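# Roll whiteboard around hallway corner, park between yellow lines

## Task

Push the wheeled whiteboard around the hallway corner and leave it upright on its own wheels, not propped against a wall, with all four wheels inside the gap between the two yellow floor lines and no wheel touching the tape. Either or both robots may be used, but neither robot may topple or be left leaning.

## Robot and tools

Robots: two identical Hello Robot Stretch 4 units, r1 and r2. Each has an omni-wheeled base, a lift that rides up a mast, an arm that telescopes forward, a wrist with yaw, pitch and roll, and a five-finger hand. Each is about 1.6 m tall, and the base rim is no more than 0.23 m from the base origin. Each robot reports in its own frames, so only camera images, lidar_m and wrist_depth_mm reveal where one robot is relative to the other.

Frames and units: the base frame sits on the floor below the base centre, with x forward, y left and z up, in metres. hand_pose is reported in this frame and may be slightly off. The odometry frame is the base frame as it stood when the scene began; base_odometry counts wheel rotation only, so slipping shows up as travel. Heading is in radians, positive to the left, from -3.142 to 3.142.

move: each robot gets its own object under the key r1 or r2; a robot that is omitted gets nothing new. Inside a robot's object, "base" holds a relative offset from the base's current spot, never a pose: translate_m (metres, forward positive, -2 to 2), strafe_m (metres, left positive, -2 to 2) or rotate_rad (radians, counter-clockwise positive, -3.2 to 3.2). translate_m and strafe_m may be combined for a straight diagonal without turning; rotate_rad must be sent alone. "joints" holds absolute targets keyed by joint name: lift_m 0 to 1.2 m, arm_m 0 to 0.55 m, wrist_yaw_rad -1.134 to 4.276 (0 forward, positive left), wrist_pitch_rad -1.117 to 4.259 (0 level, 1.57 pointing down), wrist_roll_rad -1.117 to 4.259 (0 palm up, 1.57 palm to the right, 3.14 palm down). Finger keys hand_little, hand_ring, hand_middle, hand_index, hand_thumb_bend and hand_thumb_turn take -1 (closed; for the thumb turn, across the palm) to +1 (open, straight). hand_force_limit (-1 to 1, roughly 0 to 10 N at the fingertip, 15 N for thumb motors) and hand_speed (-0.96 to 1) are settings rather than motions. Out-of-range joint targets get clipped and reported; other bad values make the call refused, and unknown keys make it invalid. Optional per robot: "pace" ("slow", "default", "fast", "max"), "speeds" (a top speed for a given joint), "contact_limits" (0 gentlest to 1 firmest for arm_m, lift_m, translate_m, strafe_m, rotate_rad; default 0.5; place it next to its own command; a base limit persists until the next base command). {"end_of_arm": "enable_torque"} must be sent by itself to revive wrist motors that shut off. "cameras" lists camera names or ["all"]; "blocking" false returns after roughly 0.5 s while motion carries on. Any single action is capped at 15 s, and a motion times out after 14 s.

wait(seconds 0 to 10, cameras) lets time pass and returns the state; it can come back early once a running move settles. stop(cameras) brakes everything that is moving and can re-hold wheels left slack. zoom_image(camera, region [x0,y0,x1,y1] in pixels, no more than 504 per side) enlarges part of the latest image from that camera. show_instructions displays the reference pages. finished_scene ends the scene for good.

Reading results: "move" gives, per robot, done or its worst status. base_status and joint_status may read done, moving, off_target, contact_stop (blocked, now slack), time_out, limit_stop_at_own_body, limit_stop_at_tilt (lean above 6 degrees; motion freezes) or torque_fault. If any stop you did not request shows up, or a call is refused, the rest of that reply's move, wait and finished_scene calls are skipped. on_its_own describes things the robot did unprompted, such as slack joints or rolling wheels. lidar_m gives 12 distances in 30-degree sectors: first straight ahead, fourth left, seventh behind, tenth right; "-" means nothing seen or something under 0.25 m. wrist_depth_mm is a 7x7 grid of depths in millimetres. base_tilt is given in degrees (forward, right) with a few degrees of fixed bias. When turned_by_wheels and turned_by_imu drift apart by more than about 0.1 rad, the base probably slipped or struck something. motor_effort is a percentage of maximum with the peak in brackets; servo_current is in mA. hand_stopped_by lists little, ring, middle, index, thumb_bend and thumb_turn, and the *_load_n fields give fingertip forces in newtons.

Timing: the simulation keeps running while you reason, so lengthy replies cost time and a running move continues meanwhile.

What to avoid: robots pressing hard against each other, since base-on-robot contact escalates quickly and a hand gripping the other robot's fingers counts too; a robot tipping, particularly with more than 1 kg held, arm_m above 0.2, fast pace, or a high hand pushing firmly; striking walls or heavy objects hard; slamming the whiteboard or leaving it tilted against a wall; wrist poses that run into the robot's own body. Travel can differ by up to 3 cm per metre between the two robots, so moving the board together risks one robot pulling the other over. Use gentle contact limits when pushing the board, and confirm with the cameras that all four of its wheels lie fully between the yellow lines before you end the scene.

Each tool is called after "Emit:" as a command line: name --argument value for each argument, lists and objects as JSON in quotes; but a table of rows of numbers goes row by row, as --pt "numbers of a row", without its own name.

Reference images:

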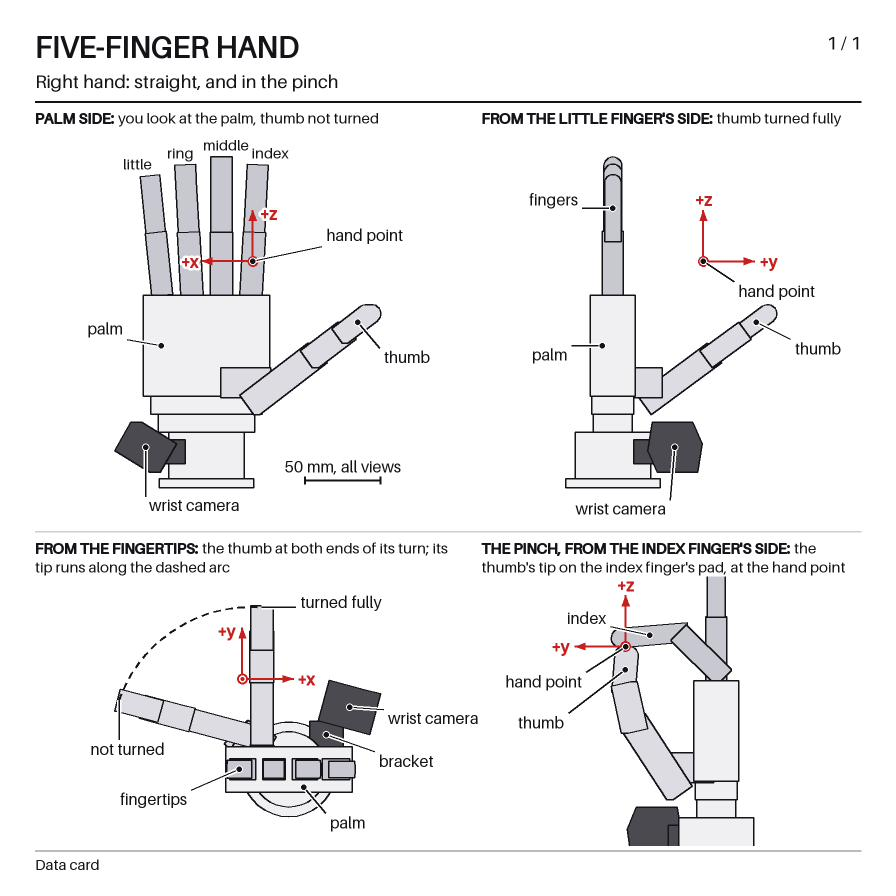

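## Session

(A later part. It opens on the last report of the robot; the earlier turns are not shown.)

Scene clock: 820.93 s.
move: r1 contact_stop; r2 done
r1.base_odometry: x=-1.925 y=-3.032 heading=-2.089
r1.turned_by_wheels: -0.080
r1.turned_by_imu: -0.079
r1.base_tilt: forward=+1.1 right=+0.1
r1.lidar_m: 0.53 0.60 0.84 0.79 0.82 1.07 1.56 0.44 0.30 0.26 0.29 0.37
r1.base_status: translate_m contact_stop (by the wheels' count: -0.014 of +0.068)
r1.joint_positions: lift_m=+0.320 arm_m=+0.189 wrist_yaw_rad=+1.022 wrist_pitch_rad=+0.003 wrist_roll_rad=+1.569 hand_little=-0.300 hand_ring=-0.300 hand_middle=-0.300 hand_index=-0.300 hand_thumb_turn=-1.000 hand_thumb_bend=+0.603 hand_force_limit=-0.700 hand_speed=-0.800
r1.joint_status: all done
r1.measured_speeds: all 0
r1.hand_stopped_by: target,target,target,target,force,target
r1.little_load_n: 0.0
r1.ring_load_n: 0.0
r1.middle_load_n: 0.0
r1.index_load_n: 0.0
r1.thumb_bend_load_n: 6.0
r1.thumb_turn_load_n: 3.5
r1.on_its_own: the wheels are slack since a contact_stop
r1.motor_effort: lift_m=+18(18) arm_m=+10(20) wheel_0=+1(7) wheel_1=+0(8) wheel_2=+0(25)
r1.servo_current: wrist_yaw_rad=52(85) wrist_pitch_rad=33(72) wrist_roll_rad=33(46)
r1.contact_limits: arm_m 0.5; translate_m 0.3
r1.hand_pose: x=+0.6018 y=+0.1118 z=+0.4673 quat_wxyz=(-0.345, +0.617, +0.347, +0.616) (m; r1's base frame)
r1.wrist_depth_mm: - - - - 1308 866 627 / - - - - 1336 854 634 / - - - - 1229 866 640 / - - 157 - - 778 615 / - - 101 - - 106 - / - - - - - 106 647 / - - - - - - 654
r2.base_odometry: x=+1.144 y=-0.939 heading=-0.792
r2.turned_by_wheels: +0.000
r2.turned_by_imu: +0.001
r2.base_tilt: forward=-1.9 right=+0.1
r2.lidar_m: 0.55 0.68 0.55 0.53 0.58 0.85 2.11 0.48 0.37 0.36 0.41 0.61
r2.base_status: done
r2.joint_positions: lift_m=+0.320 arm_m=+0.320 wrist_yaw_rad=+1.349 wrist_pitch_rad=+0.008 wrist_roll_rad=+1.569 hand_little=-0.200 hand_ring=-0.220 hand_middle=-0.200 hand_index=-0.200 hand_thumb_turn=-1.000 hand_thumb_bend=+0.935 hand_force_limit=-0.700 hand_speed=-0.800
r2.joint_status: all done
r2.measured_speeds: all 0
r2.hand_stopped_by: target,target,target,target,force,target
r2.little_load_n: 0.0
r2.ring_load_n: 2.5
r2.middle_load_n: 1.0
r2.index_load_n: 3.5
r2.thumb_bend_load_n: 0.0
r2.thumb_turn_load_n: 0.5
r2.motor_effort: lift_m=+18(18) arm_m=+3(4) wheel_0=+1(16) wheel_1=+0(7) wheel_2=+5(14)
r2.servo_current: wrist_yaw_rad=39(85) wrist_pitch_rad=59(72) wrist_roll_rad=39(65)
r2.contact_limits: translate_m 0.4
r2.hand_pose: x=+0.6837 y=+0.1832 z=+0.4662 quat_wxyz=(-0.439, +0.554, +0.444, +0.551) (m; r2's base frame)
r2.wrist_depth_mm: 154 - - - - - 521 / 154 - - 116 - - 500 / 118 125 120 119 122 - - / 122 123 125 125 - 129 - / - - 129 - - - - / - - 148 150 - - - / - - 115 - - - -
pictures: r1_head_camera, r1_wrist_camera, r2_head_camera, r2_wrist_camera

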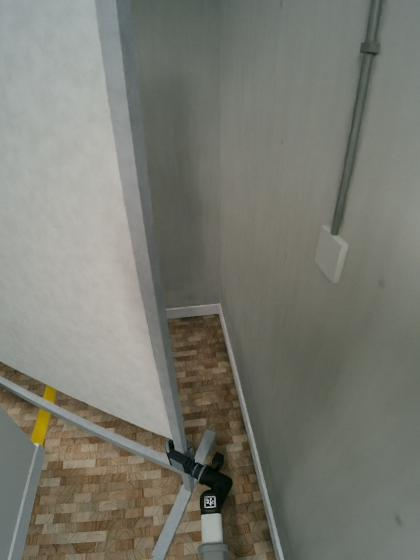

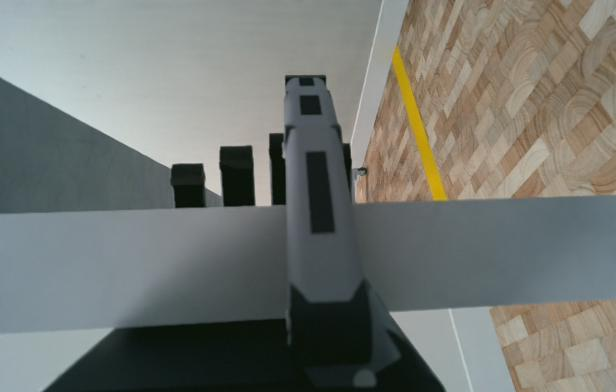

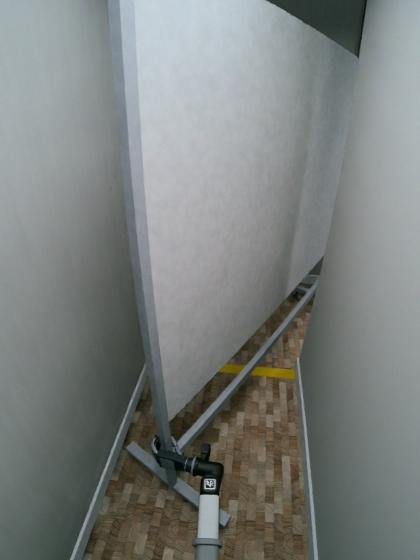

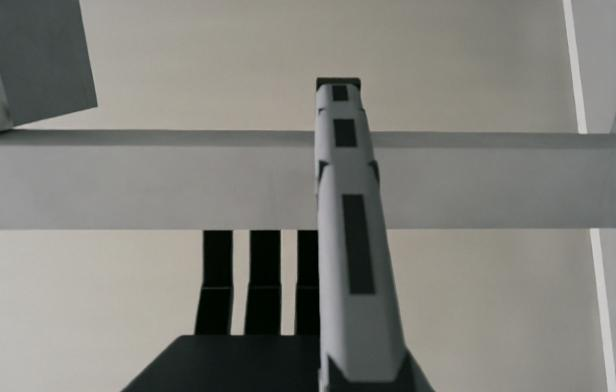

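Emit:
move --r1 '{"base": {"translate_m": 0.08, "strafe_m": 0.024}, "joints": {"wrist_yaw_rad": 1.07}, "speeds": {"wrist_yaw_rad": 0.06}, "pace": "slow", "contact_limits": {"translate_m": 0.4}}' --r2 '{"base": {"translate_m": -0.062, "strafe_m": 0.0}, "joints": {"wrist_yaw_rad": 1.365}, "speeds": {"wrist_yaw_rad": 0.05}, "pace": "slow", "contact_limits": {"translate_m": 0.4}}' --cameras '["r1_wrist_camera", "r2_wrist_camera", "r1_head_camera", "r2_head_camera"]'

Emit:
zoom_image --camera "r2_head_camera" --region '[80, 300, 260, 560]'

Scene clock: 850.03 s.
move: r1 done; r2 done
r1.base_odometry: x=-1.943 y=-3.113 heading=-2.090
r1.turned_by_wheels: -0.001
r1.turned_by_imu: -0.001
r1.base_tilt: forward=+1.1 right=+0.1
r1.lidar_m: 0.53 0.60 0.83 0.77 0.79 1.04 1.67 0.46 0.31 0.29 0.31 0.41
r1.base_status: done
r1.joint_positions: lift_m=+0.320 arm_m=+0.189 wrist_yaw_rad=+1.062 wrist_pitch_rad=+0.003 wrist_roll_rad=+1.569 hand_little=-0.300 hand_ring=-0.300 hand_middle=-0.300 hand_index=-0.300 hand_thumb_turn=-1.000 hand_thumb_bend=+0.603 hand_force_limit=-0.700 hand_speed=-0.800
r1.joint_status: all done
r1.measured_speeds: all 0
r1.hand_stopped_by: target,target,target,target,force,target
r1.little_load_n: 0.0
r1.ring_load_n: 0.0
r1.middle_load_n: 0.0
r1.index_load_n: 0.0
r1.thumb_bend_load_n: 6.0
r1.thumb_turn_load_n: 4.0
r1.motor_effort: lift_m=+18(18) arm_m=+10(10) wheel_0=-1(6) wheel_1=+4(8) wheel_2=-10(16)
r1.servo_current: wrist_yaw_rad=52(104) wrist_pitch_rad=46(52) wrist_roll_rad=33(52)
r1.contact_limits: arm_m 0.5; translate_m 0.4
r1.hand_pose: x=+0.5971 y=+0.1214 z=+0.4673 quat_wxyz=(-0.357, +0.610, +0.359, +0.609) (m; r1's base frame)
r1.wrist_depth_mm: - - - - 1281 866 634 / - - - - 1336 854 627 / - - - - 1229 866 634 / - - 157 - - 778 609 / - - 101 - - 106 - / - - - - - 106 654 / - - - - - - 647
r2.base_odometry: x=+1.100 y=-0.895 heading=-0.792
r2.turned_by_wheels: +0.000
r2.turned_by_imu: +0.000
r2.base_tilt: forward=-1.8 right=+0.0
r2.lidar_m: 0.55 0.69 0.54 0.54 0.60 0.89 2.04 0.50 0.38 0.35 0.40 0.60
r2.base_status: done
r2.joint_positions: lift_m=+0.320 arm_m=+0.320 wrist_yaw_rad=+1.363 wrist_pitch_rad=+0.008 wrist_roll_rad=+1.569 hand_little=-0.200 hand_ring=-0.220 hand_middle=-0.200 hand_index=-0.200 hand_thumb_turn=-1.000 hand_thumb_bend=+0.935 hand_force_limit=-0.700 hand_speed=-0.800
r2.joint_status: all done
r2.measured_speeds: all 0
r2.hand_stopped_by: target,target,target,target,force,target
r2.little_load_n: 0.0
r2.ring_load_n: 0.0
r2.middle_load_n: 0.0
r2.index_load_n: 0.0
r2.thumb_bend_load_n: 0.5
r2.thumb_turn_load_n: 0.5
r2.motor_effort: lift_m=+18(18) arm_m=+4(4) wheel_0=-2(6) wheel_1=-2(5) wheel_2=+1(10)
r2.servo_current: wrist_yaw_rad=39(46) wrist_pitch_rad=59(78) wrist_roll_rad=33(78)
r2.contact_limits: translate_m 0.4
r2.hand_pose: x=+0.6810 y=+0.1860 z=+0.4662 quat_wxyz=(-0.443, +0.551, +0.448, +0.547) (m; r2's base frame)
r2.wrist_depth_mm: 160 208 - - - - - / 167 210 - 116 - - 189 / 170 173 173 172 176 178 180 / 175 177 178 160 - - 187 / - - - - - - - / - - 148 150 - - - / - - 115 - - - -
pictures: r1_head_camera, r1_wrist_camera, r2_head_camera, r2_wrist_camera

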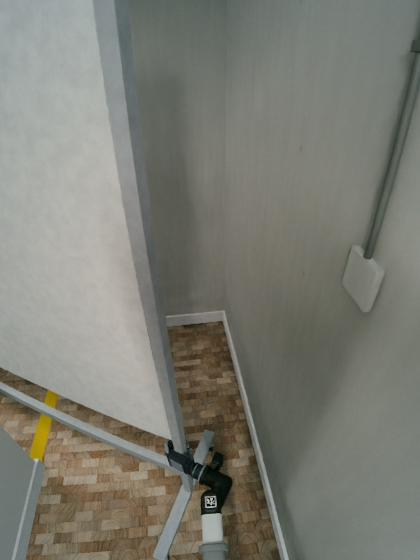

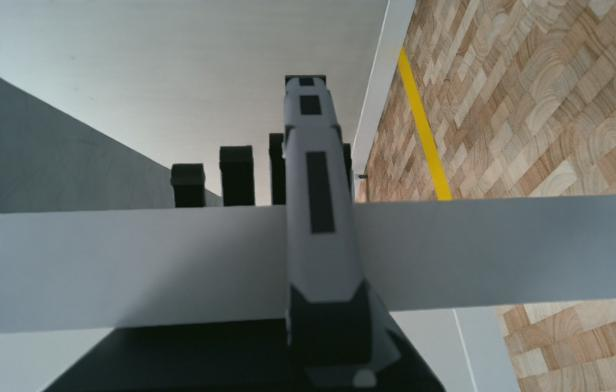

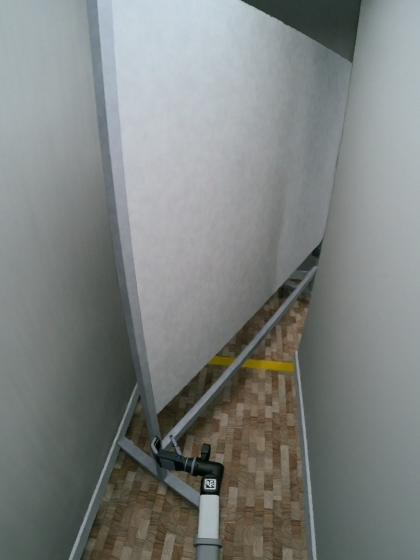

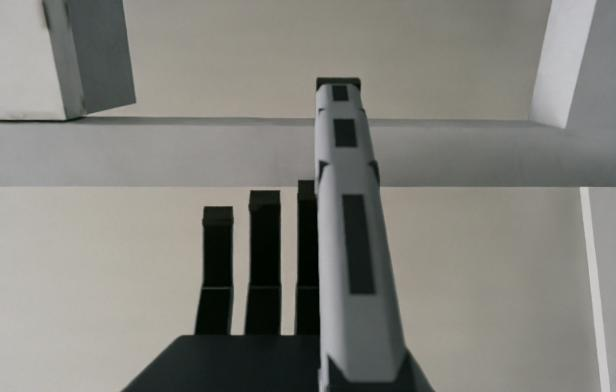

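Scaled by 1.938 from the camera's 420x560 image, which has a finer 1200x1600 frame.

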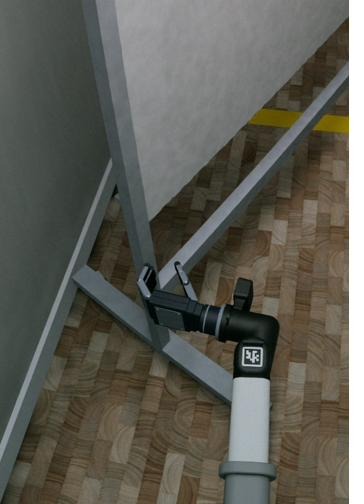

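Emit:
move --r2 '{"base": {"strafe_m": -0.04}, "pace": "slow"}' --cameras '[]'

Emit:
move --r2 '{"base": {"translate_m": -0.15}, "joints": {"hand_index": 1, "hand_middle": 1, "hand_ring": 1, "hand_little": 1, "hand_thumb_bend": 1, "hand_speed": 0.3, "hand_force_limit": -0.4}}' --cameras '[]'

Emit:
move --r2 '{"base": {"strafe_m": 0.205, "translate_m": 0.014}, "joints": {"wrist_yaw_rad": 0.5}}' --cameras '["r2_wrist_camera", "r2_head_camera", "r1_wrist_camera"]'

Emit:
zoom_image --camera "r2_head_camera" --region '[80, 300, 280, 560]'

Scene clock: 904.83 s.
move: r2 done
r1: as last shown
r1.turned_by_wheels: +0.000
r1.turned_by_imu: +0.000
r1.lidar_m: 0.54 0.58 0.84 0.77 0.80 1.04 1.67 0.46 0.31 0.28 0.30 0.41
r1.thumb_turn_load_n: 3.5
r1.motor_effort: lift_m=+18(18) arm_m=+10(10) wheel_0=-1(2) wheel_1=+5(5) wheel_2=-10(11)
r1.servo_current: wrist_yaw_rad=46(65) wrist_pitch_rad=46(65) wrist_roll_rad=20(46)
r1.contact_limits: arm_m 0.5; translate_m 0.4
r1.wrist_depth_mm: - - - - 1281 854 627 / - - - - 1336 854 634 / - - - - 1229 866 640 / - - 157 - - 788 609 / - - 101 - - 106 - / - - - - - 105 654 / - - - - - - 647
r2.base_odometry: x=+1.072 y=-0.923 heading=-0.792
r2.turned_by_wheels: +0.000
r2.turned_by_imu: +0.000
r2.base_tilt: forward=-1.8 right=+0.1
r2.lidar_m: 0.54 0.68 0.61 0.57 0.62 0.94 2.05 0.43 0.33 0.31 0.35 0.56
r2.base_status: done
r2.joint_positions: lift_m=+0.320 arm_m=+0.320 wrist_yaw_rad=+1.363 wrist_pitch_rad=+0.008 wrist_roll_rad=+1.569 hand_little=-0.200 hand_ring=-0.220 hand_middle=-0.200 hand_index=-0.200 hand_thumb_turn=-1.000 hand_thumb_bend=+0.935 hand_force_limit=-0.700 hand_speed=-0.800
r2.joint_status: not commanded
r2.measured_speeds: all 0
r2.hand_stopped_by: target,target,target,target,force,target
r2.little_load_n: 0.0
r2.ring_load_n: 0.0
r2.middle_load_n: 0.5
r2.index_load_n: 0.0
r2.thumb_bend_load_n: 0.0
r2.thumb_turn_load_n: 0.0
r2.motor_effort: lift_m=+18(18) arm_m=+4(4) wheel_0=+3(8) wheel_1=-1(7) wheel_2=-1(2)
r2.servo_current: wrist_yaw_rad=46(46) wrist_pitch_rad=52(78) wrist_roll_rad=39(59)
r2.hand_pose: x=+0.6810 y=+0.1860 z=+0.4662 quat_wxyz=(-0.443, +0.551, +0.448, +0.547) (m; r2's base frame)
r2.wrist_depth_mm: 189 224 - - - - 194 / 196 209 - 116 - 223 204 / 204 209 - - - 221 211 / - - - - - - - / - - - - - - 517 / - - 148 150 - - 508 / - - 115 - - - 496
pictures: none
No camera images: "cameras" was empty.

Scene clock: 906.67 s.
move: r2 done
r1: as last shown
r1.lidar_m: 0.53 0.59 0.84 0.78 0.80 1.04 1.68 0.47 0.30 0.28 0.31 0.40
r1.motor_effort: lift_m=+18(18) arm_m=+10(10) wheel_0=-2(2) wheel_1=+4(5) wheel_2=-10(11)
r1.servo_current: wrist_yaw_rad=59(65) wrist_pitch_rad=39(72) wrist_roll_rad=13(52)
r1.contact_limits: arm_m 0.5; translate_m 0.4
r1.wrist_depth_mm: - - - - 1281 854 627 / - - - - 1336 866 634 / - - - - 1229 854 634 / - - 156 - - 778 615 / - - 101 - - 106 - / - - - - - 105 654 / - - - - - - 654
r2.base_odometry: x=+0.966 y=-0.816 heading=-0.792
r2.turned_by_wheels: +0.000
r2.turned_by_imu: +0.000
r2.base_tilt: forward=-1.9 right=+0.0
r2.lidar_m: 0.73 0.81 0.60 0.58 0.65 0.95 1.90 0.43 0.29 0.30 0.33 0.53
r2.base_status: done
r2.joint_positions: lift_m=+0.320 arm_m=+0.320 wrist_yaw_rad=+1.363 wrist_pitch_rad=+0.008 wrist_roll_rad=+1.569 hand_little=+1.000 hand_ring=+1.000 hand_middle=+1.000 hand_index=+1.000 hand_thumb_turn=-1.000 hand_thumb_bend=+1.000 hand_force_limit=-0.400 hand_speed=+0.300
r2.joint_status: all done
r2.measured_speeds: all 0
r2.hand_stopped_by: target,target,target,target,target,target
r2.little_load_n: 0.0
r2.ring_load_n: 0.0
r2.middle_load_n: 0.0
r2.index_load_n: 0.0
r2.thumb_bend_load_n: 0.0
r2.thumb_turn_load_n: 0.5
r2.motor_effort: lift_m=+18(18) arm_m=+4(4) wheel_0=-1(10) wheel_1=-2(6) wheel_2=+0(10)
r2.servo_current: wrist_yaw_rad=39(46) wrist_pitch_rad=59(78) wrist_roll_rad=39(59)
r2.hand_pose: x=+0.6810 y=+0.1860 z=+0.4662 quat_wxyz=(-0.443, +0.551, +0.448, +0.547) (m; r2's base frame)
r2.wrist_depth_mm: - - - - - - - / - - - 114 - - - / - - - - - - 549 / - - - - - - 539 / - - - - - - 530 / - - - - - - 517 / - - 115 - - - 508
pictures: none
No camera images: "cameras" was empty.

Scene clock: 908.67 s.
move: r2 done
r1: as last shown
r1.lidar_m: 0.54 0.58 0.82 0.78 0.79 1.03 1.69 0.46 0.30 0.29 0.30 0.41
r1.motor_effort: lift_m=+18(18) arm_m=+10(10) wheel_0=-1(2) wheel_1=+4(5) wheel_2=-10(11)
r1.servo_current: wrist_yaw_rad=52(59) wrist_pitch_rad=46(65) wrist_roll_rad=33(46)
r1.contact_limits: arm_m 0.5; translate_m 0.4
r1.wrist_depth_mm: - - - - 1281 854 627 / - - - - 1336 854 634 / - - - - 1229 866 640 / - - 156 - - 778 609 / - - 101 - - 107 - / - - - - - 106 654 / - - - - - - 654
r2.base_odometry: x=+1.122 y=-0.682 heading=-0.793
r2.turned_by_wheels: +0.000
r2.turned_by_imu: -0.001
r2.base_tilt: forward=-1.8 right=+0.1
r2.lidar_m: 0.78 0.54 0.40 0.37 0.41 0.64 1.89 0.68 0.53 0.52 0.55 0.83
r2.base_status: done
r2.joint_positions: lift_m=+0.320 arm_m=+0.320 wrist_yaw_rad=+0.503 wrist_pitch_rad=+0.008 wrist_roll_rad=+1.569 hand_little=+1.000 hand_ring=+1.000 hand_middle=+1.000 hand_index=+1.000 hand_thumb_turn=-1.000 hand_thumb_bend=+1.000 hand_force_limit=-0.400 hand_speed=+0.300
r2.joint_status: all done
r2.measured_speeds: all 0
r2.hand_stopped_by: target,target,target,target,target,target
r2.little_load_n: 0.0
r2.ring_load_n: 0.0
r2.middle_load_n: 0.0
r2.index_load_n: 0.0
r2.thumb_bend_load_n: 0.0
r2.thumb_turn_load_n: 0.5
r2.motor_effort: lift_m=+18(18) arm_m=+4(4) wheel_0=+1(12) wheel_1=-1(10) wheel_2=-1(5)
r2.servo_current: wrist_yaw_rad=39(130) wrist_pitch_rad=52(72) wrist_roll_rad=39(65)
r2.hand_pose: x=+0.7559 y=-0.0227 z=+0.4662 quat_wxyz=(-0.175, +0.687, +0.177, +0.682) (m; r2's base frame)
r2.wrist_depth_mm: 343 - - - - 798 661 / 320 324 - 115 373 759 661 / 291 294 - - - 310 627 / 268 272 - - - 282 621 / - - - - - - - / - - - - - - 549 / - - 116 - - - 504
pictures: r1_wrist_camera, r2_head_camera, r2_wrist_camera

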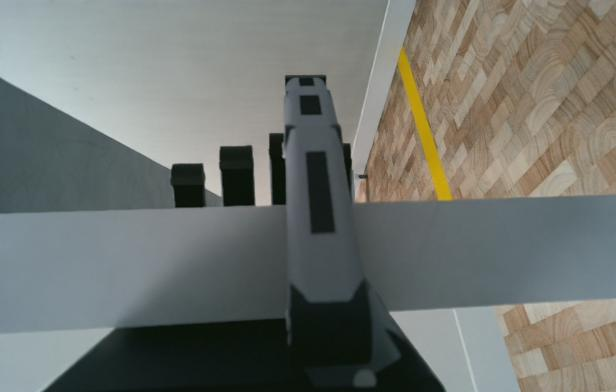

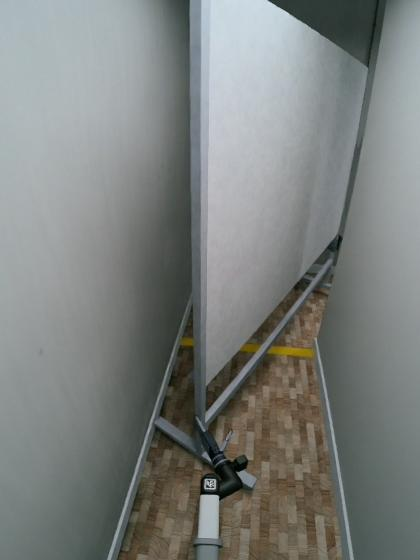

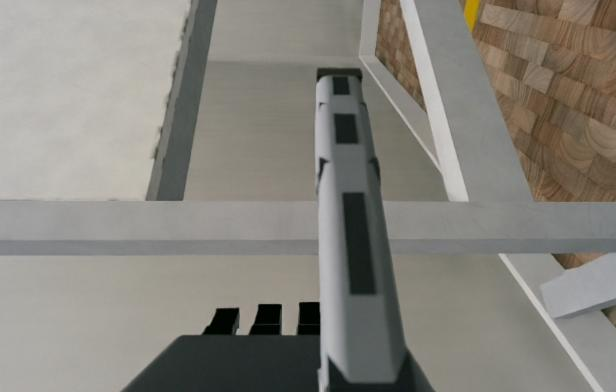

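Scaled by 1.938 from the camera's 420x560 image, which has a finer 1200x1600 frame.

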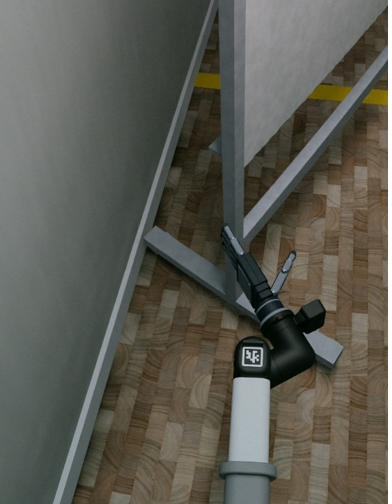

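Emit:
move --r2 '{"base": {"strafe_m": 0.01, "translate_m": 0.015}, "joints": {"wrist_yaw_rad": 0.62}}' --cameras '["r2_wrist_camera"]'

Scene clock: 915.63 s.
move: r2 done
r1: as last shown
r1.lidar_m: 0.53 0.59 0.85 0.77 0.80 1.05 1.69 0.44 0.31 0.28 0.30 0.42
r1.motor_effort: lift_m=+18(18) arm_m=+10(10) wheel_0=-2(2) wheel_1=+5(5) wheel_2=-10(10)
r1.servo_current: wrist_yaw_rad=59(59) wrist_pitch_rad=39(65) wrist_roll_rad=39(39)
r1.contact_limits: arm_m 0.5; translate_m 0.4
r1.wrist_depth_mm: - - - - 1255 854 634 / - - - - 1336 866 634 / - - - - 1229 866 634 / - - 157 - - 778 615 / - - 101 - - 106 - / - - - - - 105 647 / - - - - - - 654
r2.base_odometry: x=+1.140 y=-0.686 heading=-0.793
r2.turned_by_wheels: +0.000
r2.turned_by_imu: +0.000
r2.base_tilt: forward=-1.9 right=+0.0
r2.lidar_m: 0.75 0.50 0.38 0.37 0.40 0.62 1.90 0.70 0.54 0.51 0.56 0.85
r2.base_status: done
r2.joint_positions: lift_m=+0.320 arm_m=+0.320 wrist_yaw_rad=+0.617 wrist_pitch_rad=+0.008 wrist_roll_rad=+1.569 hand_little=+1.000 hand_ring=+1.000 hand_middle=+1.000 hand_index=+1.000 hand_thumb_turn=-1.000 hand_thumb_bend=+1.000 hand_force_limit=-0.400 hand_speed=+0.300
r2.joint_status: all done
r2.measured_speeds: all 0
r2.hand_stopped_by: target,target,target,target,target,target
r2.little_load_n: 0.0
r2.ring_load_n: 0.0
r2.middle_load_n: 0.0
r2.index_load_n: 0.0
r2.thumb_bend_load_n: 0.0
r2.thumb_turn_load_n: 0.5
r2.motor_effort: lift_m=+17(18) arm_m=+4(4) wheel_0=-2(3) wheel_1=-1(7) wheel_2=+0(8)
r2.servo_current: wrist_yaw_rad=33(104) wrist_pitch_rad=52(85) wrist_roll_rad=59(72)
r2.hand_pose: x=+0.7568 y=+0.0075 z=+0.4662 quat_wxyz=(-0.213, +0.676, +0.216, +0.671) (m; r2's base frame)
r2.wrist_depth_mm: 266 272 - - 1366 279 621 / 247 250 - 114 - 265 569 / 233 238 - - - 246 247 / - - - - - - - / - - - - - - - / - - - - - - 504 / - - 115 - - - -
pictures: r2_wrist_camera

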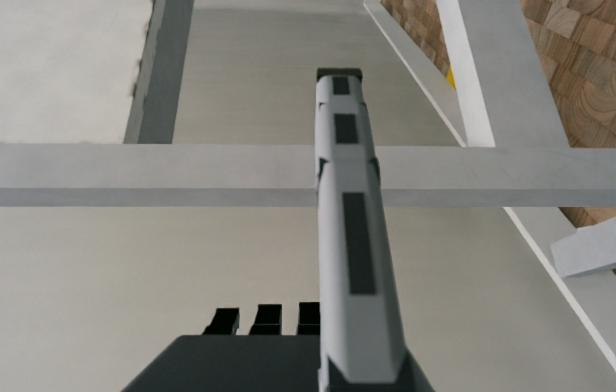

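Emit:
move --r2 '{"base": {"strafe_m": 0.065, "translate_m": 0.093}, "pace": "slow", "contact_limits": {"translate_m": 0.2}}' --cameras '["r2_wrist_camera", "r2_head_camera"]'

Scene clock: 920.43 s.
move: r2 done
r1: as last shown
r1.base_odometry: x=-1.943 y=-3.113 heading=-2.089
r1.lidar_m: 0.52 0.60 0.81 0.77 0.78 1.05 1.69 0.46 0.31 0.28 0.31 0.41
r1.index_load_n: -0.5
r1.motor_effort: lift_m=+18(18) arm_m=+10(10) wheel_0=-2(2) wheel_1=+4(5) wheel_2=-9(10)
r1.servo_current: wrist_yaw_rad=65(65) wrist_pitch_rad=33(59) wrist_roll_rad=33(59)
r1.contact_limits: arm_m 0.5; translate_m 0.4
r1.wrist_depth_mm: - - - - 1281 854 627 / - - - - 1336 854 634 / - - - - 1229 866 634 / - - 156 - - 778 621 / - - 101 - - 106 - / - - - - - 106 647 / - - - - - - 654
r2.base_odometry: x=+1.251 y=-0.707 heading=-0.793
r2.turned_by_wheels: -0.001
r2.turned_by_imu: -0.001
r2.base_tilt: forward=-1.9 right=+0.0
r2.lidar_m: 0.71 0.43 0.31 0.28 0.33 0.50 1.98 0.79 0.63 0.57 0.66 0.95
r2.base_status: done
r2.joint_positions: lift_m=+0.320 arm_m=+0.320 wrist_yaw_rad=+0.617 wrist_pitch_rad=+0.008 wrist_roll_rad=+1.569 hand_little=+1.000 hand_ring=+1.000 hand_middle=+1.000 hand_index=+1.000 hand_thumb_turn=-1.000 hand_thumb_bend=+1.000 hand_force_limit=-0.400 hand_speed=+0.300
r2.joint_status: not commanded
r2.measured_speeds: all 0
r2.hand_stopped_by: target,target,target,target,target,target
r2.little_load_n: 0.0
r2.ring_load_n: 0.0
r2.middle_load_n: 0.0
r2.index_load_n: 0.0
r2.thumb_bend_load_n: 0.5
r2.thumb_turn_load_n: 1.0
r2.motor_effort: lift_m=+18(18) arm_m=+3(4) wheel_0=-4(8) wheel_1=+0(6) wheel_2=-5(7)
r2.servo_current: wrist_yaw_rad=46(46) wrist_pitch_rad=59(78) wrist_roll_rad=39(85)
r2.contact_limits: translate_m 0.2
r2.hand_pose: x=+0.7568 y=+0.0075 z=+0.4662 quat_wxyz=(-0.213, +0.676, +0.216, +0.671) (m; r2's base frame)
r2.wrist_depth_mm: 157 226 - - 1336 917 683 / 157 211 - 114 - 854 691 / 114 118 118 119 121 123 123 / 117 111 120 - - 123 118 / - - - - - - 508 / - - - - - - - / - - 115 - - - -
pictures: r2_head_camera, r2_wrist_camera

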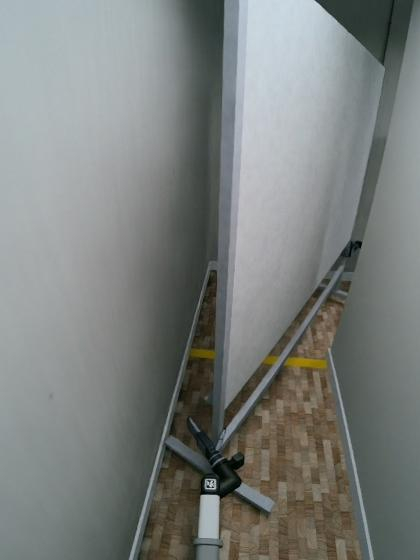

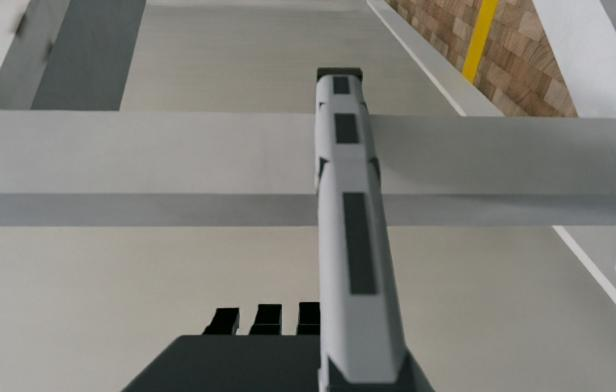

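Emit:
move --r2 '{"joints": {"hand_index": -0.5, "hand_middle": -0.5, "hand_ring": -0.5, "hand_little": -0.5, "hand_speed": -0.7, "hand_force_limit": -0.5}}' --cameras '[]'

Emit:
move --r2 '{"joints": {"hand_thumb_bend": 0.3, "hand_force_limit": -0.6, "hand_speed": -0.8}}' --cameras '["r2_wrist_camera", "r2_head_camera"]'

Emit:
zoom_image --camera "r2_head_camera" --region '[140, 380, 280, 540]'

Scene clock: 927.30 s.
move: r2 off_target
r1: as last shown
r1.lidar_m: 0.53 0.59 0.84 0.77 0.79 1.04 1.70 0.47 0.32 0.29 0.30 0.40
r1.index_load_n: 0.0
r1.motor_effort: lift_m=+18(18) arm_m=+10(10) wheel_0=-1(2) wheel_1=+4(5) wheel_2=-9(9)
r1.servo_current: wrist_yaw_rad=52(59) wrist_pitch_rad=39(65) wrist_roll_rad=26(52)
r1.contact_limits: arm_m 0.5; translate_m 0.4
r1.wrist_depth_mm: - - - - 1281 854 634 / - - - - 1336 854 634 / - - - - 1205 866 634 / - - 156 - - 778 615 / - - 101 - - 106 - / - - - - - 106 647 / - - - - - - 647
r2.base_odometry: x=+1.251 y=-0.707 heading=-0.793
r2.turned_by_wheels: +0.000
r2.turned_by_imu: +0.000
r2.base_tilt: forward=-1.9 right=+0.0
r2.lidar_m: 0.71 0.41 0.30 0.30 0.31 0.51 1.99 0.82 0.61 0.59 0.63 0.95
r2.base_status: not commanded
r2.joint_positions: lift_m=+0.320 arm_m=+0.320 wrist_yaw_rad=+0.617 wrist_pitch_rad=+0.008 wrist_roll_rad=+1.569 hand_little=-0.500 hand_ring=-0.437 hand_middle=-0.379 hand_index=-0.408 hand_thumb_turn=-1.000 hand_thumb_bend=+1.000 hand_force_limit=-0.500 hand_speed=-0.700
r2.joint_status: hand_ring off_target (ended at -0.437, target -0.500); hand_middle off_target (ended at -0.379, target -0.500); hand_index off_target (ended at -0.408, target -0.500); the others done
r2.measured_speeds: all 0
r2.hand_stopped_by: target,force,force,force,target,target
r2.little_load_n: 0.0
r2.ring_load_n: 3.0
r2.middle_load_n: 9.5
r2.index_load_n: 5.0
r2.thumb_bend_load_n: 2.0
r2.thumb_turn_load_n: 1.5
r2.motor_effort: lift_m=+18(18) arm_m=+3(4) wheel_0=-4(4) wheel_1=+0(0) wheel_2=-3(5)
r2.servo_current: wrist_yaw_rad=46(46) wrist_pitch_rad=65(78) wrist_roll_rad=39(72)
r2.contact_limits: translate_m 0.2
r2.hand_pose: x=+0.7568 y=+0.0075 z=+0.4662 quat_wxyz=(-0.213, +0.676, +0.216, +0.671) (m; r2's base frame)
r2.wrist_depth_mm: 157 226 - - 1366 917 691 / 157 211 - 114 - 809 691 / 114 116 118 118 121 122 123 / 117 111 120 - - 117 117 / - - - 151 - - 508 / - - 145 147 - - - / - - 115 - - - -
pictures: none
No camera images: "cameras" was empty.

Scene clock: 930.00 s.
move: r2 off_target
r1: as last shown
r1.lidar_m: 0.52 0.59 0.83 0.78 0.80 1.06 1.67 0.47 0.32 0.28 0.29 0.40
r1.motor_effort: lift_m=+18(18) arm_m=+10(10) wheel_0=-2(2) wheel_1=+4(5) wheel_2=-9(9)
r1.servo_current: wrist_yaw_rad=59(65) wrist_pitch_rad=52(65) wrist_roll_rad=52(52)
r1.contact_limits: arm_m 0.5; translate_m 0.4
r1.wrist_depth_mm: - - - - 1281 854 634 / - - - - 1336 866 634 / - - - - 1229 866 640 / - - 157 - - 778 615 / - - 101 - - 106 - / - - - - - 106 647 / - - - - - - 647
r2.base_odometry: x=+1.251 y=-0.707 heading=-0.793
r2.turned_by_wheels: +0.000
r2.turned_by_imu: +0.000
r2.base_tilt: forward=-1.9 right=+0.1
r2.lidar_m: 0.69 0.42 0.29 0.31 0.33 0.50 1.99 0.82 0.59 0.59 0.65 0.97
r2.base_status: not commanded
r2.joint_positions: lift_m=+0.320 arm_m=+0.320 wrist_yaw_rad=+0.617 wrist_pitch_rad=+0.008 wrist_roll_rad=+1.569 hand_little=-0.500 hand_ring=-0.437 hand_middle=-0.379 hand_index=-0.408 hand_thumb_turn=-1.000 hand_thumb_bend=+0.995 hand_force_limit=-0.600 hand_speed=-0.800
r2.joint_status: hand_thumb_bend off_target (ended at +0.995, target +0.300); the others done
r2.measured_speeds: all 0
r2.hand_stopped_by: target,force,force,force,force,target
r2.little_load_n: 0.0
r2.ring_load_n: 2.5
r2.middle_load_n: 10.0
r2.index_load_n: 5.0
r2.thumb_bend_load_n: 5.0
r2.thumb_turn_load_n: 1.5
r2.motor_effort: lift_m=+18(18) arm_m=+4(4) wheel_0=-4(4) wheel_1=+0(0) wheel_2=-3(4)
r2.servo_current: wrist_yaw_rad=33(46) wrist_pitch_rad=65(85) wrist_roll_rad=52(72)
r2.contact_limits: translate_m 0.2
r2.hand_pose: x=+0.7568 y=+0.0075 z=+0.4662 quat_wxyz=(-0.213, +0.676, +0.216, +0.671) (m; r2's base frame)
r2.wrist_depth_mm: 157 226 - - 1366 904 699 / 157 213 - 114 - 798 691 / 114 116 118 118 121 122 123 / 117 111 120 - - 117 117 / - - - 151 - - 504 / - - 145 146 - - - / - - 115 - - - -
pictures: r2_head_camera, r2_wrist_camera

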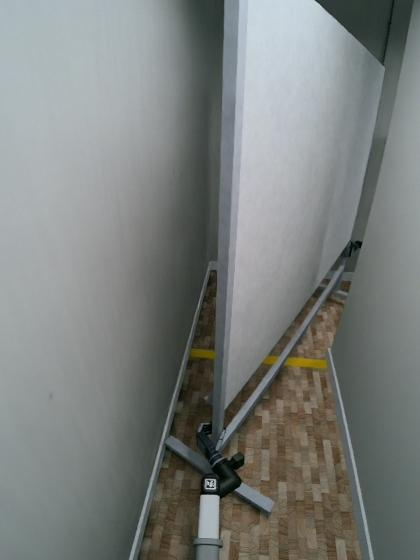

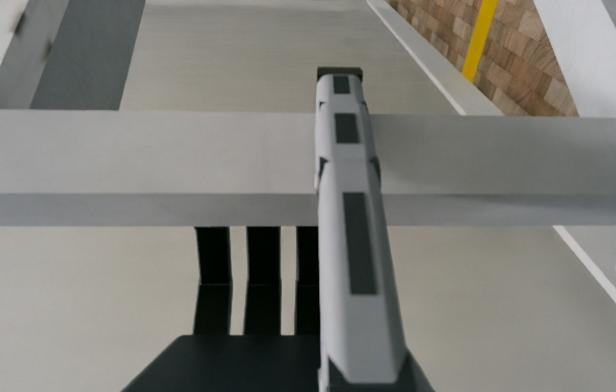

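Scaled by 3.150 from the camera's 420x560 image, which has a finer 1200x1600 frame.

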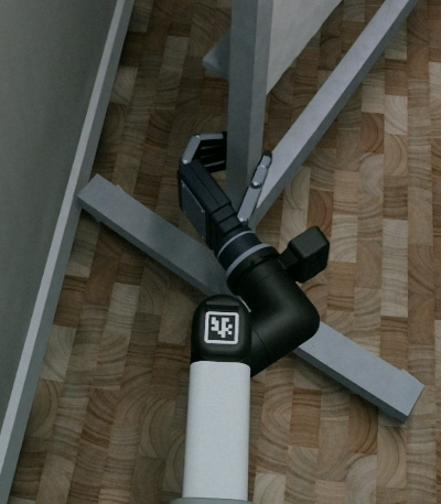

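Emit:
move --r1 '{"base": {"translate_m": 0.09, "strafe_m": 0.009}, "joints": {"wrist_yaw_rad": 1.1}, "speeds": {"wrist_yaw_rad": 0.05}, "pace": "slow", "contact_limits": {"translate_m": 0.4}}' --r2 '{"base": {"translate_m": -0.072, "strafe_m": -0.041}, "joints": {"wrist_yaw_rad": 0.667}, "speeds": {"wrist_yaw_rad": 0.06}, "pace": "slow", "contact_limits": {"translate_m": 0.4}}' --cameras '["r1_wrist_camera", "r2_wrist_camera", "r2_head_camera"]'

Emit:
zoom_image --camera "r2_head_camera" --region '[140, 380, 280, 540]'

Scene clock: 944.57 s.
move: r1 done; r2 done
r1.base_odometry: x=-1.980 y=-3.195 heading=-2.089
r1.turned_by_wheels: +0.000
r1.turned_by_imu: +0.000
r1.base_tilt: forward=+1.1 right=+0.1
r1.lidar_m: 0.53 0.54 0.83 0.77 0.79 1.06 1.68 0.48 0.31 0.29 0.30 0.40
r1.base_status: done
r1.joint_positions: lift_m=+0.320 arm_m=+0.189 wrist_yaw_rad=+1.104 wrist_pitch_rad=+0.003 wrist_roll_rad=+1.569 hand_little=-0.300 hand_ring=-0.300 hand_middle=-0.300 hand_index=-0.300 hand_thumb_turn=-1.000 hand_thumb_bend=+0.601 hand_force_limit=-0.700 hand_speed=-0.800
r1.joint_status: all done
r1.measured_speeds: all 0
r1.hand_stopped_by: target,target,target,target,force,target
r1.little_load_n: 0.0
r1.ring_load_n: 0.5
r1.middle_load_n: 0.0
r1.index_load_n: 0.0
r1.thumb_bend_load_n: 2.0
r1.thumb_turn_load_n: 1.5
r1.motor_effort: lift_m=+18(18) arm_m=+10(10) wheel_0=+3(8) wheel_1=+6(7) wheel_2=-7(14)
r1.servo_current: wrist_yaw_rad=39(72) wrist_pitch_rad=39(72) wrist_roll_rad=13(46)
r1.contact_limits: arm_m 0.5; translate_m 0.4
r1.hand_pose: x=+0.5918 y=+0.1312 z=+0.4673 quat_wxyz=(-0.370, +0.603, +0.372, +0.602) (m; r1's base frame)
r1.wrist_depth_mm: - - - - 1229 842 627 / - - - - 1308 854 634 / - - - - 1229 866 640 / - - 156 - 106 778 615 / - - 101 - - 107 108 / - - 100 101 - 759 647 / - - - - - - 654
r2.base_odometry: x=+1.172 y=-0.684 heading=-0.793
r2.turned_by_wheels: +0.001
r2.turned_by_imu: +0.001
r2.base_tilt: forward=-1.9 right=+0.0
r2.lidar_m: 0.70 0.45 0.36 0.34 0.38 0.60 1.91 0.78 0.57 0.55 0.60 0.88
r2.base_status: done
r2.joint_positions: lift_m=+0.320 arm_m=+0.320 wrist_yaw_rad=+0.666 wrist_pitch_rad=+0.008 wrist_roll_rad=+1.569 hand_little=-0.500 hand_ring=-0.436 hand_middle=-0.379 hand_index=-0.408 hand_thumb_turn=-1.000 hand_thumb_bend=+0.995 hand_force_limit=-0.600 hand_speed=-0.800
r2.joint_status: all done
r2.measured_speeds: all 0
r2.hand_stopped_by: target,force,force,force,force,target
r2.little_load_n: 0.0
r2.ring_load_n: 2.0
r2.middle_load_n: 7.5
r2.index_load_n: 4.0
r2.thumb_bend_load_n: 5.5
r2.thumb_turn_load_n: 1.5
r2.motor_effort: lift_m=+18(18) arm_m=+4(4) wheel_0=+1(8) wheel_1=+0(9) wheel_2=+6(9)
r2.servo_current: wrist_yaw_rad=39(72) wrist_pitch_rad=72(78) wrist_roll_rad=39(72)
r2.contact_limits: translate_m 0.4
r2.hand_pose: x=+0.7561 y=+0.0207 z=+0.4662 quat_wxyz=(-0.230, +0.670, +0.233, +0.666) (m; r2's base frame)
r2.wrist_depth_mm: 157 227 - - - 866 683 / 157 211 - 114 - 798 691 / 114 116 118 118 121 122 122 / 116 111 118 - - 121 - / - - - 151 - - 512 / - - 145 147 - - - / - - 115 - - - -
pictures: r1_wrist_camera, r2_head_camera, r2_wrist_camera

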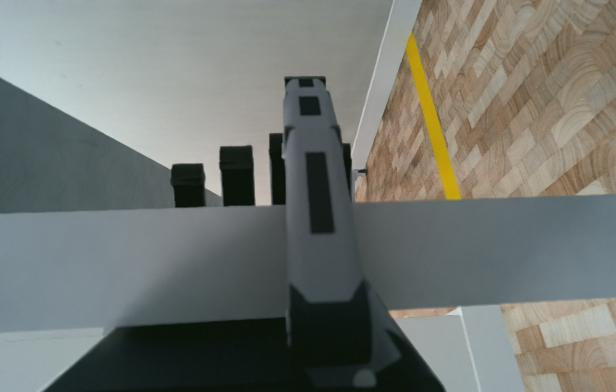

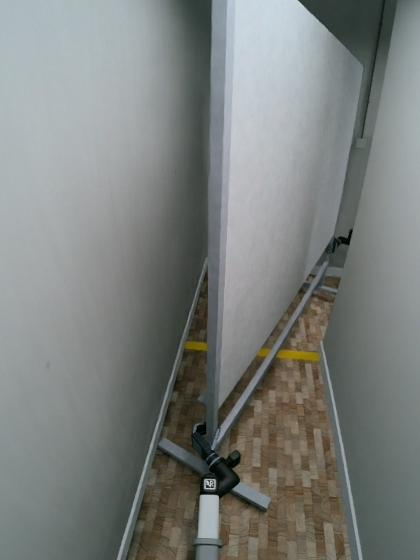

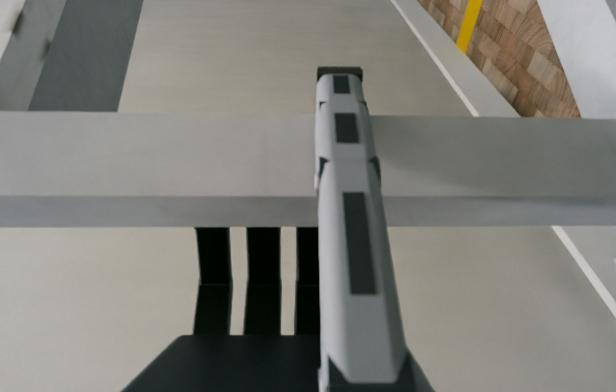

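Scaled by 3.150 from the camera's 420x560 image, which has a finer 1200x1600 frame.

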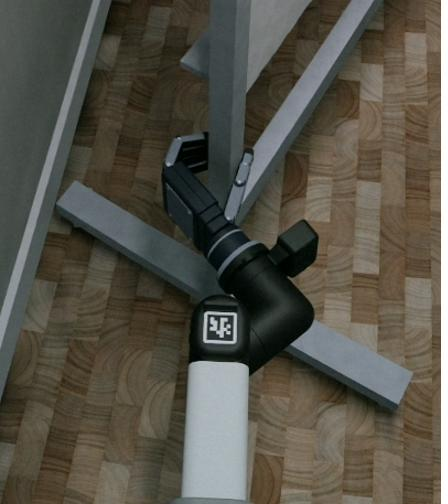

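Emit:
move --r1 '{"base": {"translate_m": 0.078, "strafe_m": 0.018}, "joints": {"wrist_yaw_rad": 1.145}, "speeds": {"wrist_yaw_rad": 0.05}, "pace": "slow", "contact_limits": {"translate_m": 0.4}}' --r2 '{"base": {"translate_m": -0.06, "strafe_m": -0.022}, "joints": {"wrist_yaw_rad": 0.72}, "speeds": {"wrist_yaw_rad": 0.07}, "pace": "slow", "contact_limits": {"translate_m": 0.4}}' --cameras '["r2_wrist_camera"]'

Emit:
move --r1 '{"base": {"translate_m": 0.078, "strafe_m": 0.018}, "joints": {"wrist_yaw_rad": 1.19}, "speeds": {"wrist_yaw_rad": 0.05}, "pace": "slow", "contact_limits": {"translate_m": 0.4}}' --r2 '{"base": {"translate_m": -0.06, "strafe_m": -0.022}, "joints": {"wrist_yaw_rad": 0.77}, "speeds": {"wrist_yaw_rad": 0.07}, "pace": "slow", "contact_limits": {"translate_m": 0.4}}' --cameras '["r1_wrist_camera", "r2_wrist_camera", "r2_head_camera", "r1_head_camera"]'

Emit:
zoom_image --camera "r2_head_camera" --region '[140, 380, 280, 540]'

Emit:
zoom_image --camera "r1_head_camera" --region '[0, 240, 320, 560]'

Scene clock: 961.53 s.
move: r1 done; r2 done
r1.base_odometry: x=-2.003 y=-3.272 heading=-2.089
r1.turned_by_wheels: +0.000
r1.turned_by_imu: +0.000
r1.base_tilt: forward=+1.1 right=+0.1
r1.lidar_m: 0.53 0.56 0.80 0.75 0.77 1.04 1.75 0.49 0.33 0.30 0.32 0.42
r1.base_status: done
r1.joint_positions: lift_m=+0.320 arm_m=+0.189 wrist_yaw_rad=+1.148 wrist_pitch_rad=+0.003 wrist_roll_rad=+1.569 hand_little=-0.300 hand_ring=-0.300 hand_middle=-0.300 hand_index=-0.300 hand_thumb_turn=-1.000 hand_thumb_bend=+0.601 hand_force_limit=-0.700 hand_speed=-0.800
r1.joint_status: all done
r1.measured_speeds: all 0
r1.hand_stopped_by: target,target,target,target,force,target
r1.little_load_n: -0.5
r1.ring_load_n: 0.0
r1.middle_load_n: 0.0
r1.index_load_n: 0.0
r1.thumb_bend_load_n: 2.0
r1.thumb_turn_load_n: 2.0
r1.motor_effort: lift_m=+18(18) arm_m=+10(10) wheel_0=+1(6) wheel_1=+5(9) wheel_2=-7(12)
r1.servo_current: wrist_yaw_rad=39(91) wrist_pitch_rad=39(65) wrist_roll_rad=72(72)
r1.contact_limits: arm_m 0.5; translate_m 0.4
r1.hand_pose: x=+0.5859 y=+0.1412 z=+0.4673 quat_wxyz=(-0.383, +0.594, +0.385, +0.593) (m; r1's base frame)
r1.wrist_depth_mm: - - - - 1182 854 627 / - - - - 1336 854 627 / - - - - 1229 866 634 / - - 156 - 106 831 591 / - - 101 - - 107 108 / - - 101 101 - 759 647 / - - - - - - 654
r2.base_odometry: x=+1.114 y=-0.657 heading=-0.793
r2.turned_by_wheels: +0.000
r2.turned_by_imu: +0.000
r2.base_tilt: forward=-1.9 right=+0.1
r2.lidar_m: 0.70 0.51 0.39 0.37 0.41 0.64 1.87 0.72 0.54 0.54 0.57 0.84
r2.base_status: done
r2.joint_positions: lift_m=+0.320 arm_m=+0.320 wrist_yaw_rad=+0.717 wrist_pitch_rad=+0.008 wrist_roll_rad=+1.569 hand_little=-0.500 hand_ring=-0.436 hand_middle=-0.379 hand_index=-0.408 hand_thumb_turn=-1.000 hand_thumb_bend=+0.995 hand_force_limit=-0.600 hand_speed=-0.800
r2.joint_status: all done
r2.measured_speeds: all 0
r2.hand_stopped_by: target,force,force,force,force,target
r2.little_load_n: 0.5
r2.ring_load_n: 2.0
r2.middle_load_n: 7.5
r2.index_load_n: 3.5
r2.thumb_bend_load_n: 5.5
r2.thumb_turn_load_n: 2.0
r2.motor_effort: lift_m=+18(18) arm_m=-4(4) wheel_0=-2(9) wheel_1=-2(9) wheel_2=+2(11)
r2.servo_current: wrist_yaw_rad=33(59) wrist_pitch_rad=52(85) wrist_roll_rad=33(65)
r2.contact_limits: translate_m 0.4
r2.hand_pose: x=+0.7547 y=+0.0341 z=+0.4662 quat_wxyz=(-0.247, +0.664, +0.250, +0.660) (m; r2's base frame)
r2.wrist_depth_mm: 156 226 - - - 854 691 / 157 211 - 114 - 798 691 / 114 116 118 118 120 122 123 / 116 111 119 - - 117 117 / - - - 151 - - 525 / - - 145 147 - - - / - - 115 - - - -
pictures: r2_wrist_camera

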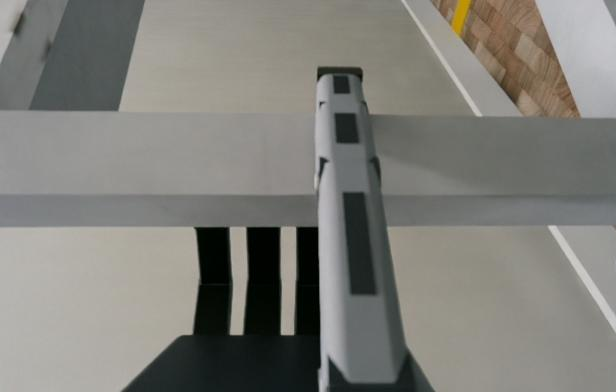

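Scene clock: 963.57 s.
move: r1 done; r2 done
r1.base_odometry: x=-2.026 y=-3.348 heading=-2.089
r1.turned_by_wheels: +0.000
r1.turned_by_imu: +0.001
r1.base_tilt: forward=+1.1 right=+0.1
r1.lidar_m: 0.53 0.55 0.80 0.75 0.78 1.02 1.76 0.51 0.36 0.31 0.32 0.42
r1.base_status: done
r1.joint_positions: lift_m=+0.320 arm_m=+0.189 wrist_yaw_rad=+1.195 wrist_pitch_rad=+0.003 wrist_roll_rad=+1.569 hand_little=-0.300 hand_ring=-0.300 hand_middle=-0.300 hand_index=-0.300 hand_thumb_turn=-1.000 hand_thumb_bend=+0.601 hand_force_limit=-0.700 hand_speed=-0.800
r1.joint_status: all done
r1.measured_speeds: all 0
r1.hand_stopped_by: target,target,target,target,force,target
r1.little_load_n: 0.0
r1.ring_load_n: -0.5
r1.middle_load_n: 0.0
r1.index_load_n: 0.0
r1.thumb_bend_load_n: 0.0
r1.thumb_turn_load_n: 0.5
r1.motor_effort: lift_m=+18(18) arm_m=+10(10) wheel_0=+4(10) wheel_1=+5(8) wheel_2=-5(11)
r1.servo_current: wrist_yaw_rad=46(59) wrist_pitch_rad=65(78) wrist_roll_rad=20(52)
r1.contact_limits: arm_m 0.5; translate_m 0.4
r1.hand_pose: x=+0.5789 y=+0.1518 z=+0.4673 quat_wxyz=(-0.397, +0.585, +0.399, +0.584) (m; r1's base frame)
r1.wrist_depth_mm: - - - - 1205 854 627 / - - - - 1336 866 634 / - - - - 1229 878 634 / - - 156 - - 788 591 / - 101 103 - 107 109 110 / - 101 102 103 - 759 627 / - - - - - - 654
r2.base_odometry: x=+1.057 y=-0.630 heading=-0.793
r2.turned_by_wheels: +0.000
r2.turned_by_imu: +0.000
r2.base_tilt: forward=-1.9 right=+0.0
r2.lidar_m: 0.69 0.56 0.42 0.39 0.46 0.66 1.82 0.67 0.51 0.49 0.54 0.80
r2.base_status: done
r2.joint_positions: lift_m=+0.320 arm_m=+0.320 wrist_yaw_rad=+0.767 wrist_pitch_rad=+0.008 wrist_roll_rad=+1.569 hand_little=-0.500 hand_ring=-0.437 hand_middle=-0.379 hand_index=-0.408 hand_thumb_turn=-1.000 hand_thumb_bend=+0.995 hand_force_limit=-0.600 hand_speed=-0.800
r2.joint_status: all done
r2.measured_speeds: all 0
r2.hand_stopped_by: target,force,force,force,force,target
r2.little_load_n: 0.0
r2.ring_load_n: 1.5
r2.middle_load_n: 8.0
r2.index_load_n: 3.0
r2.thumb_bend_load_n: 5.0
r2.thumb_turn_load_n: 2.0
r2.motor_effort: lift_m=+18(18) arm_m=-3(4) wheel_0=-4(9) wheel_1=-4(8) wheel_2=+3(11)
r2.servo_current: wrist_yaw_rad=39(98) wrist_pitch_rad=59(85) wrist_roll_rad=52(59)
r2.contact_limits: translate_m 0.4
r2.hand_pose: x=+0.7527 y=+0.0471 z=+0.4662 quat_wxyz=(-0.263, +0.658, +0.266, +0.654) (m; r2's base frame)
r2.wrist_depth_mm: 157 226 - - - 866 197 / 157 211 - 114 - 809 676 / 114 116 118 118 121 122 123 / 117 111 120 - - 117 117 / - - - 151 - - 530 / - - 146 148 - - - / - - 115 - - - -
pictures: r1_head_camera, r1_wrist_camera, r2_head_camera, r2_wrist_camera

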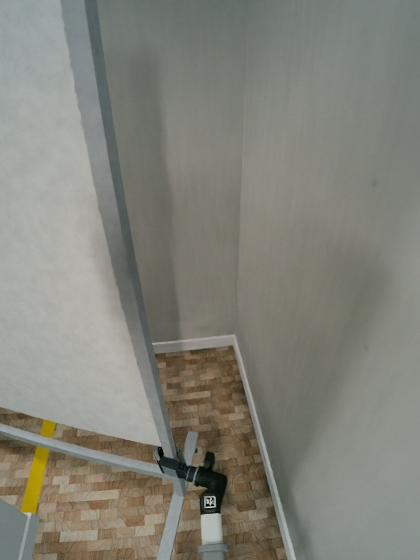

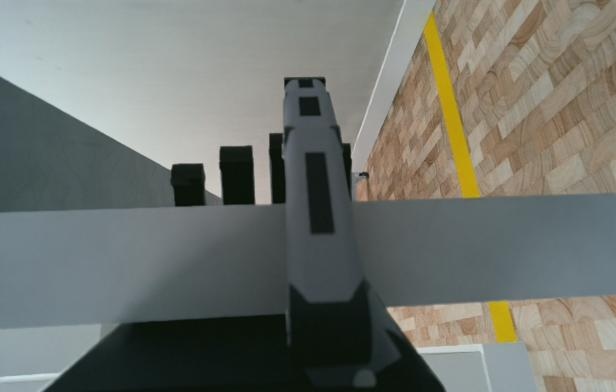

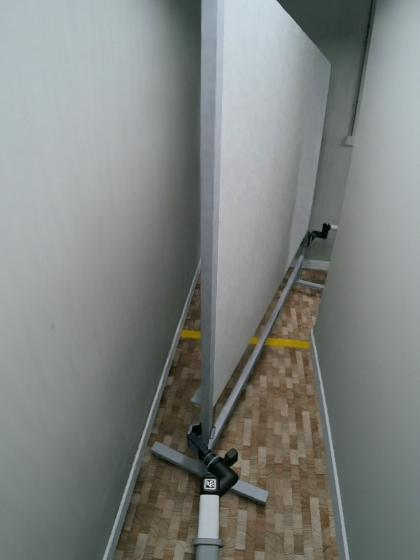

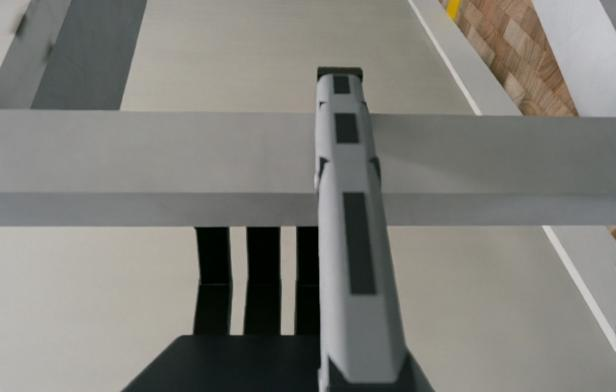

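Scaled by 3.150 from the camera's 420x560 image, which has a finer 1200x1600 frame.

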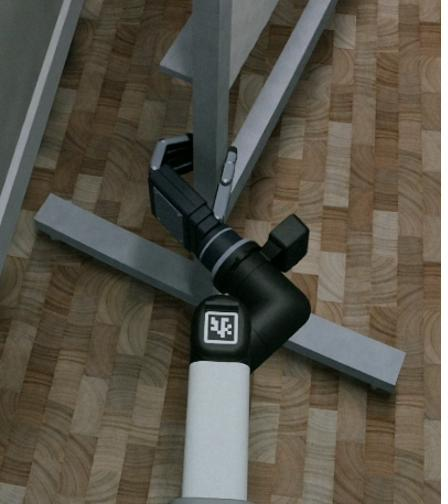

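Scaled by 1.575 from the camera's 420x560 image, which has a finer 1200x1600 frame.

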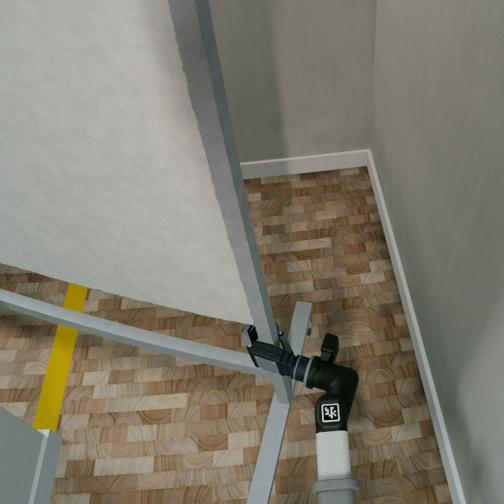

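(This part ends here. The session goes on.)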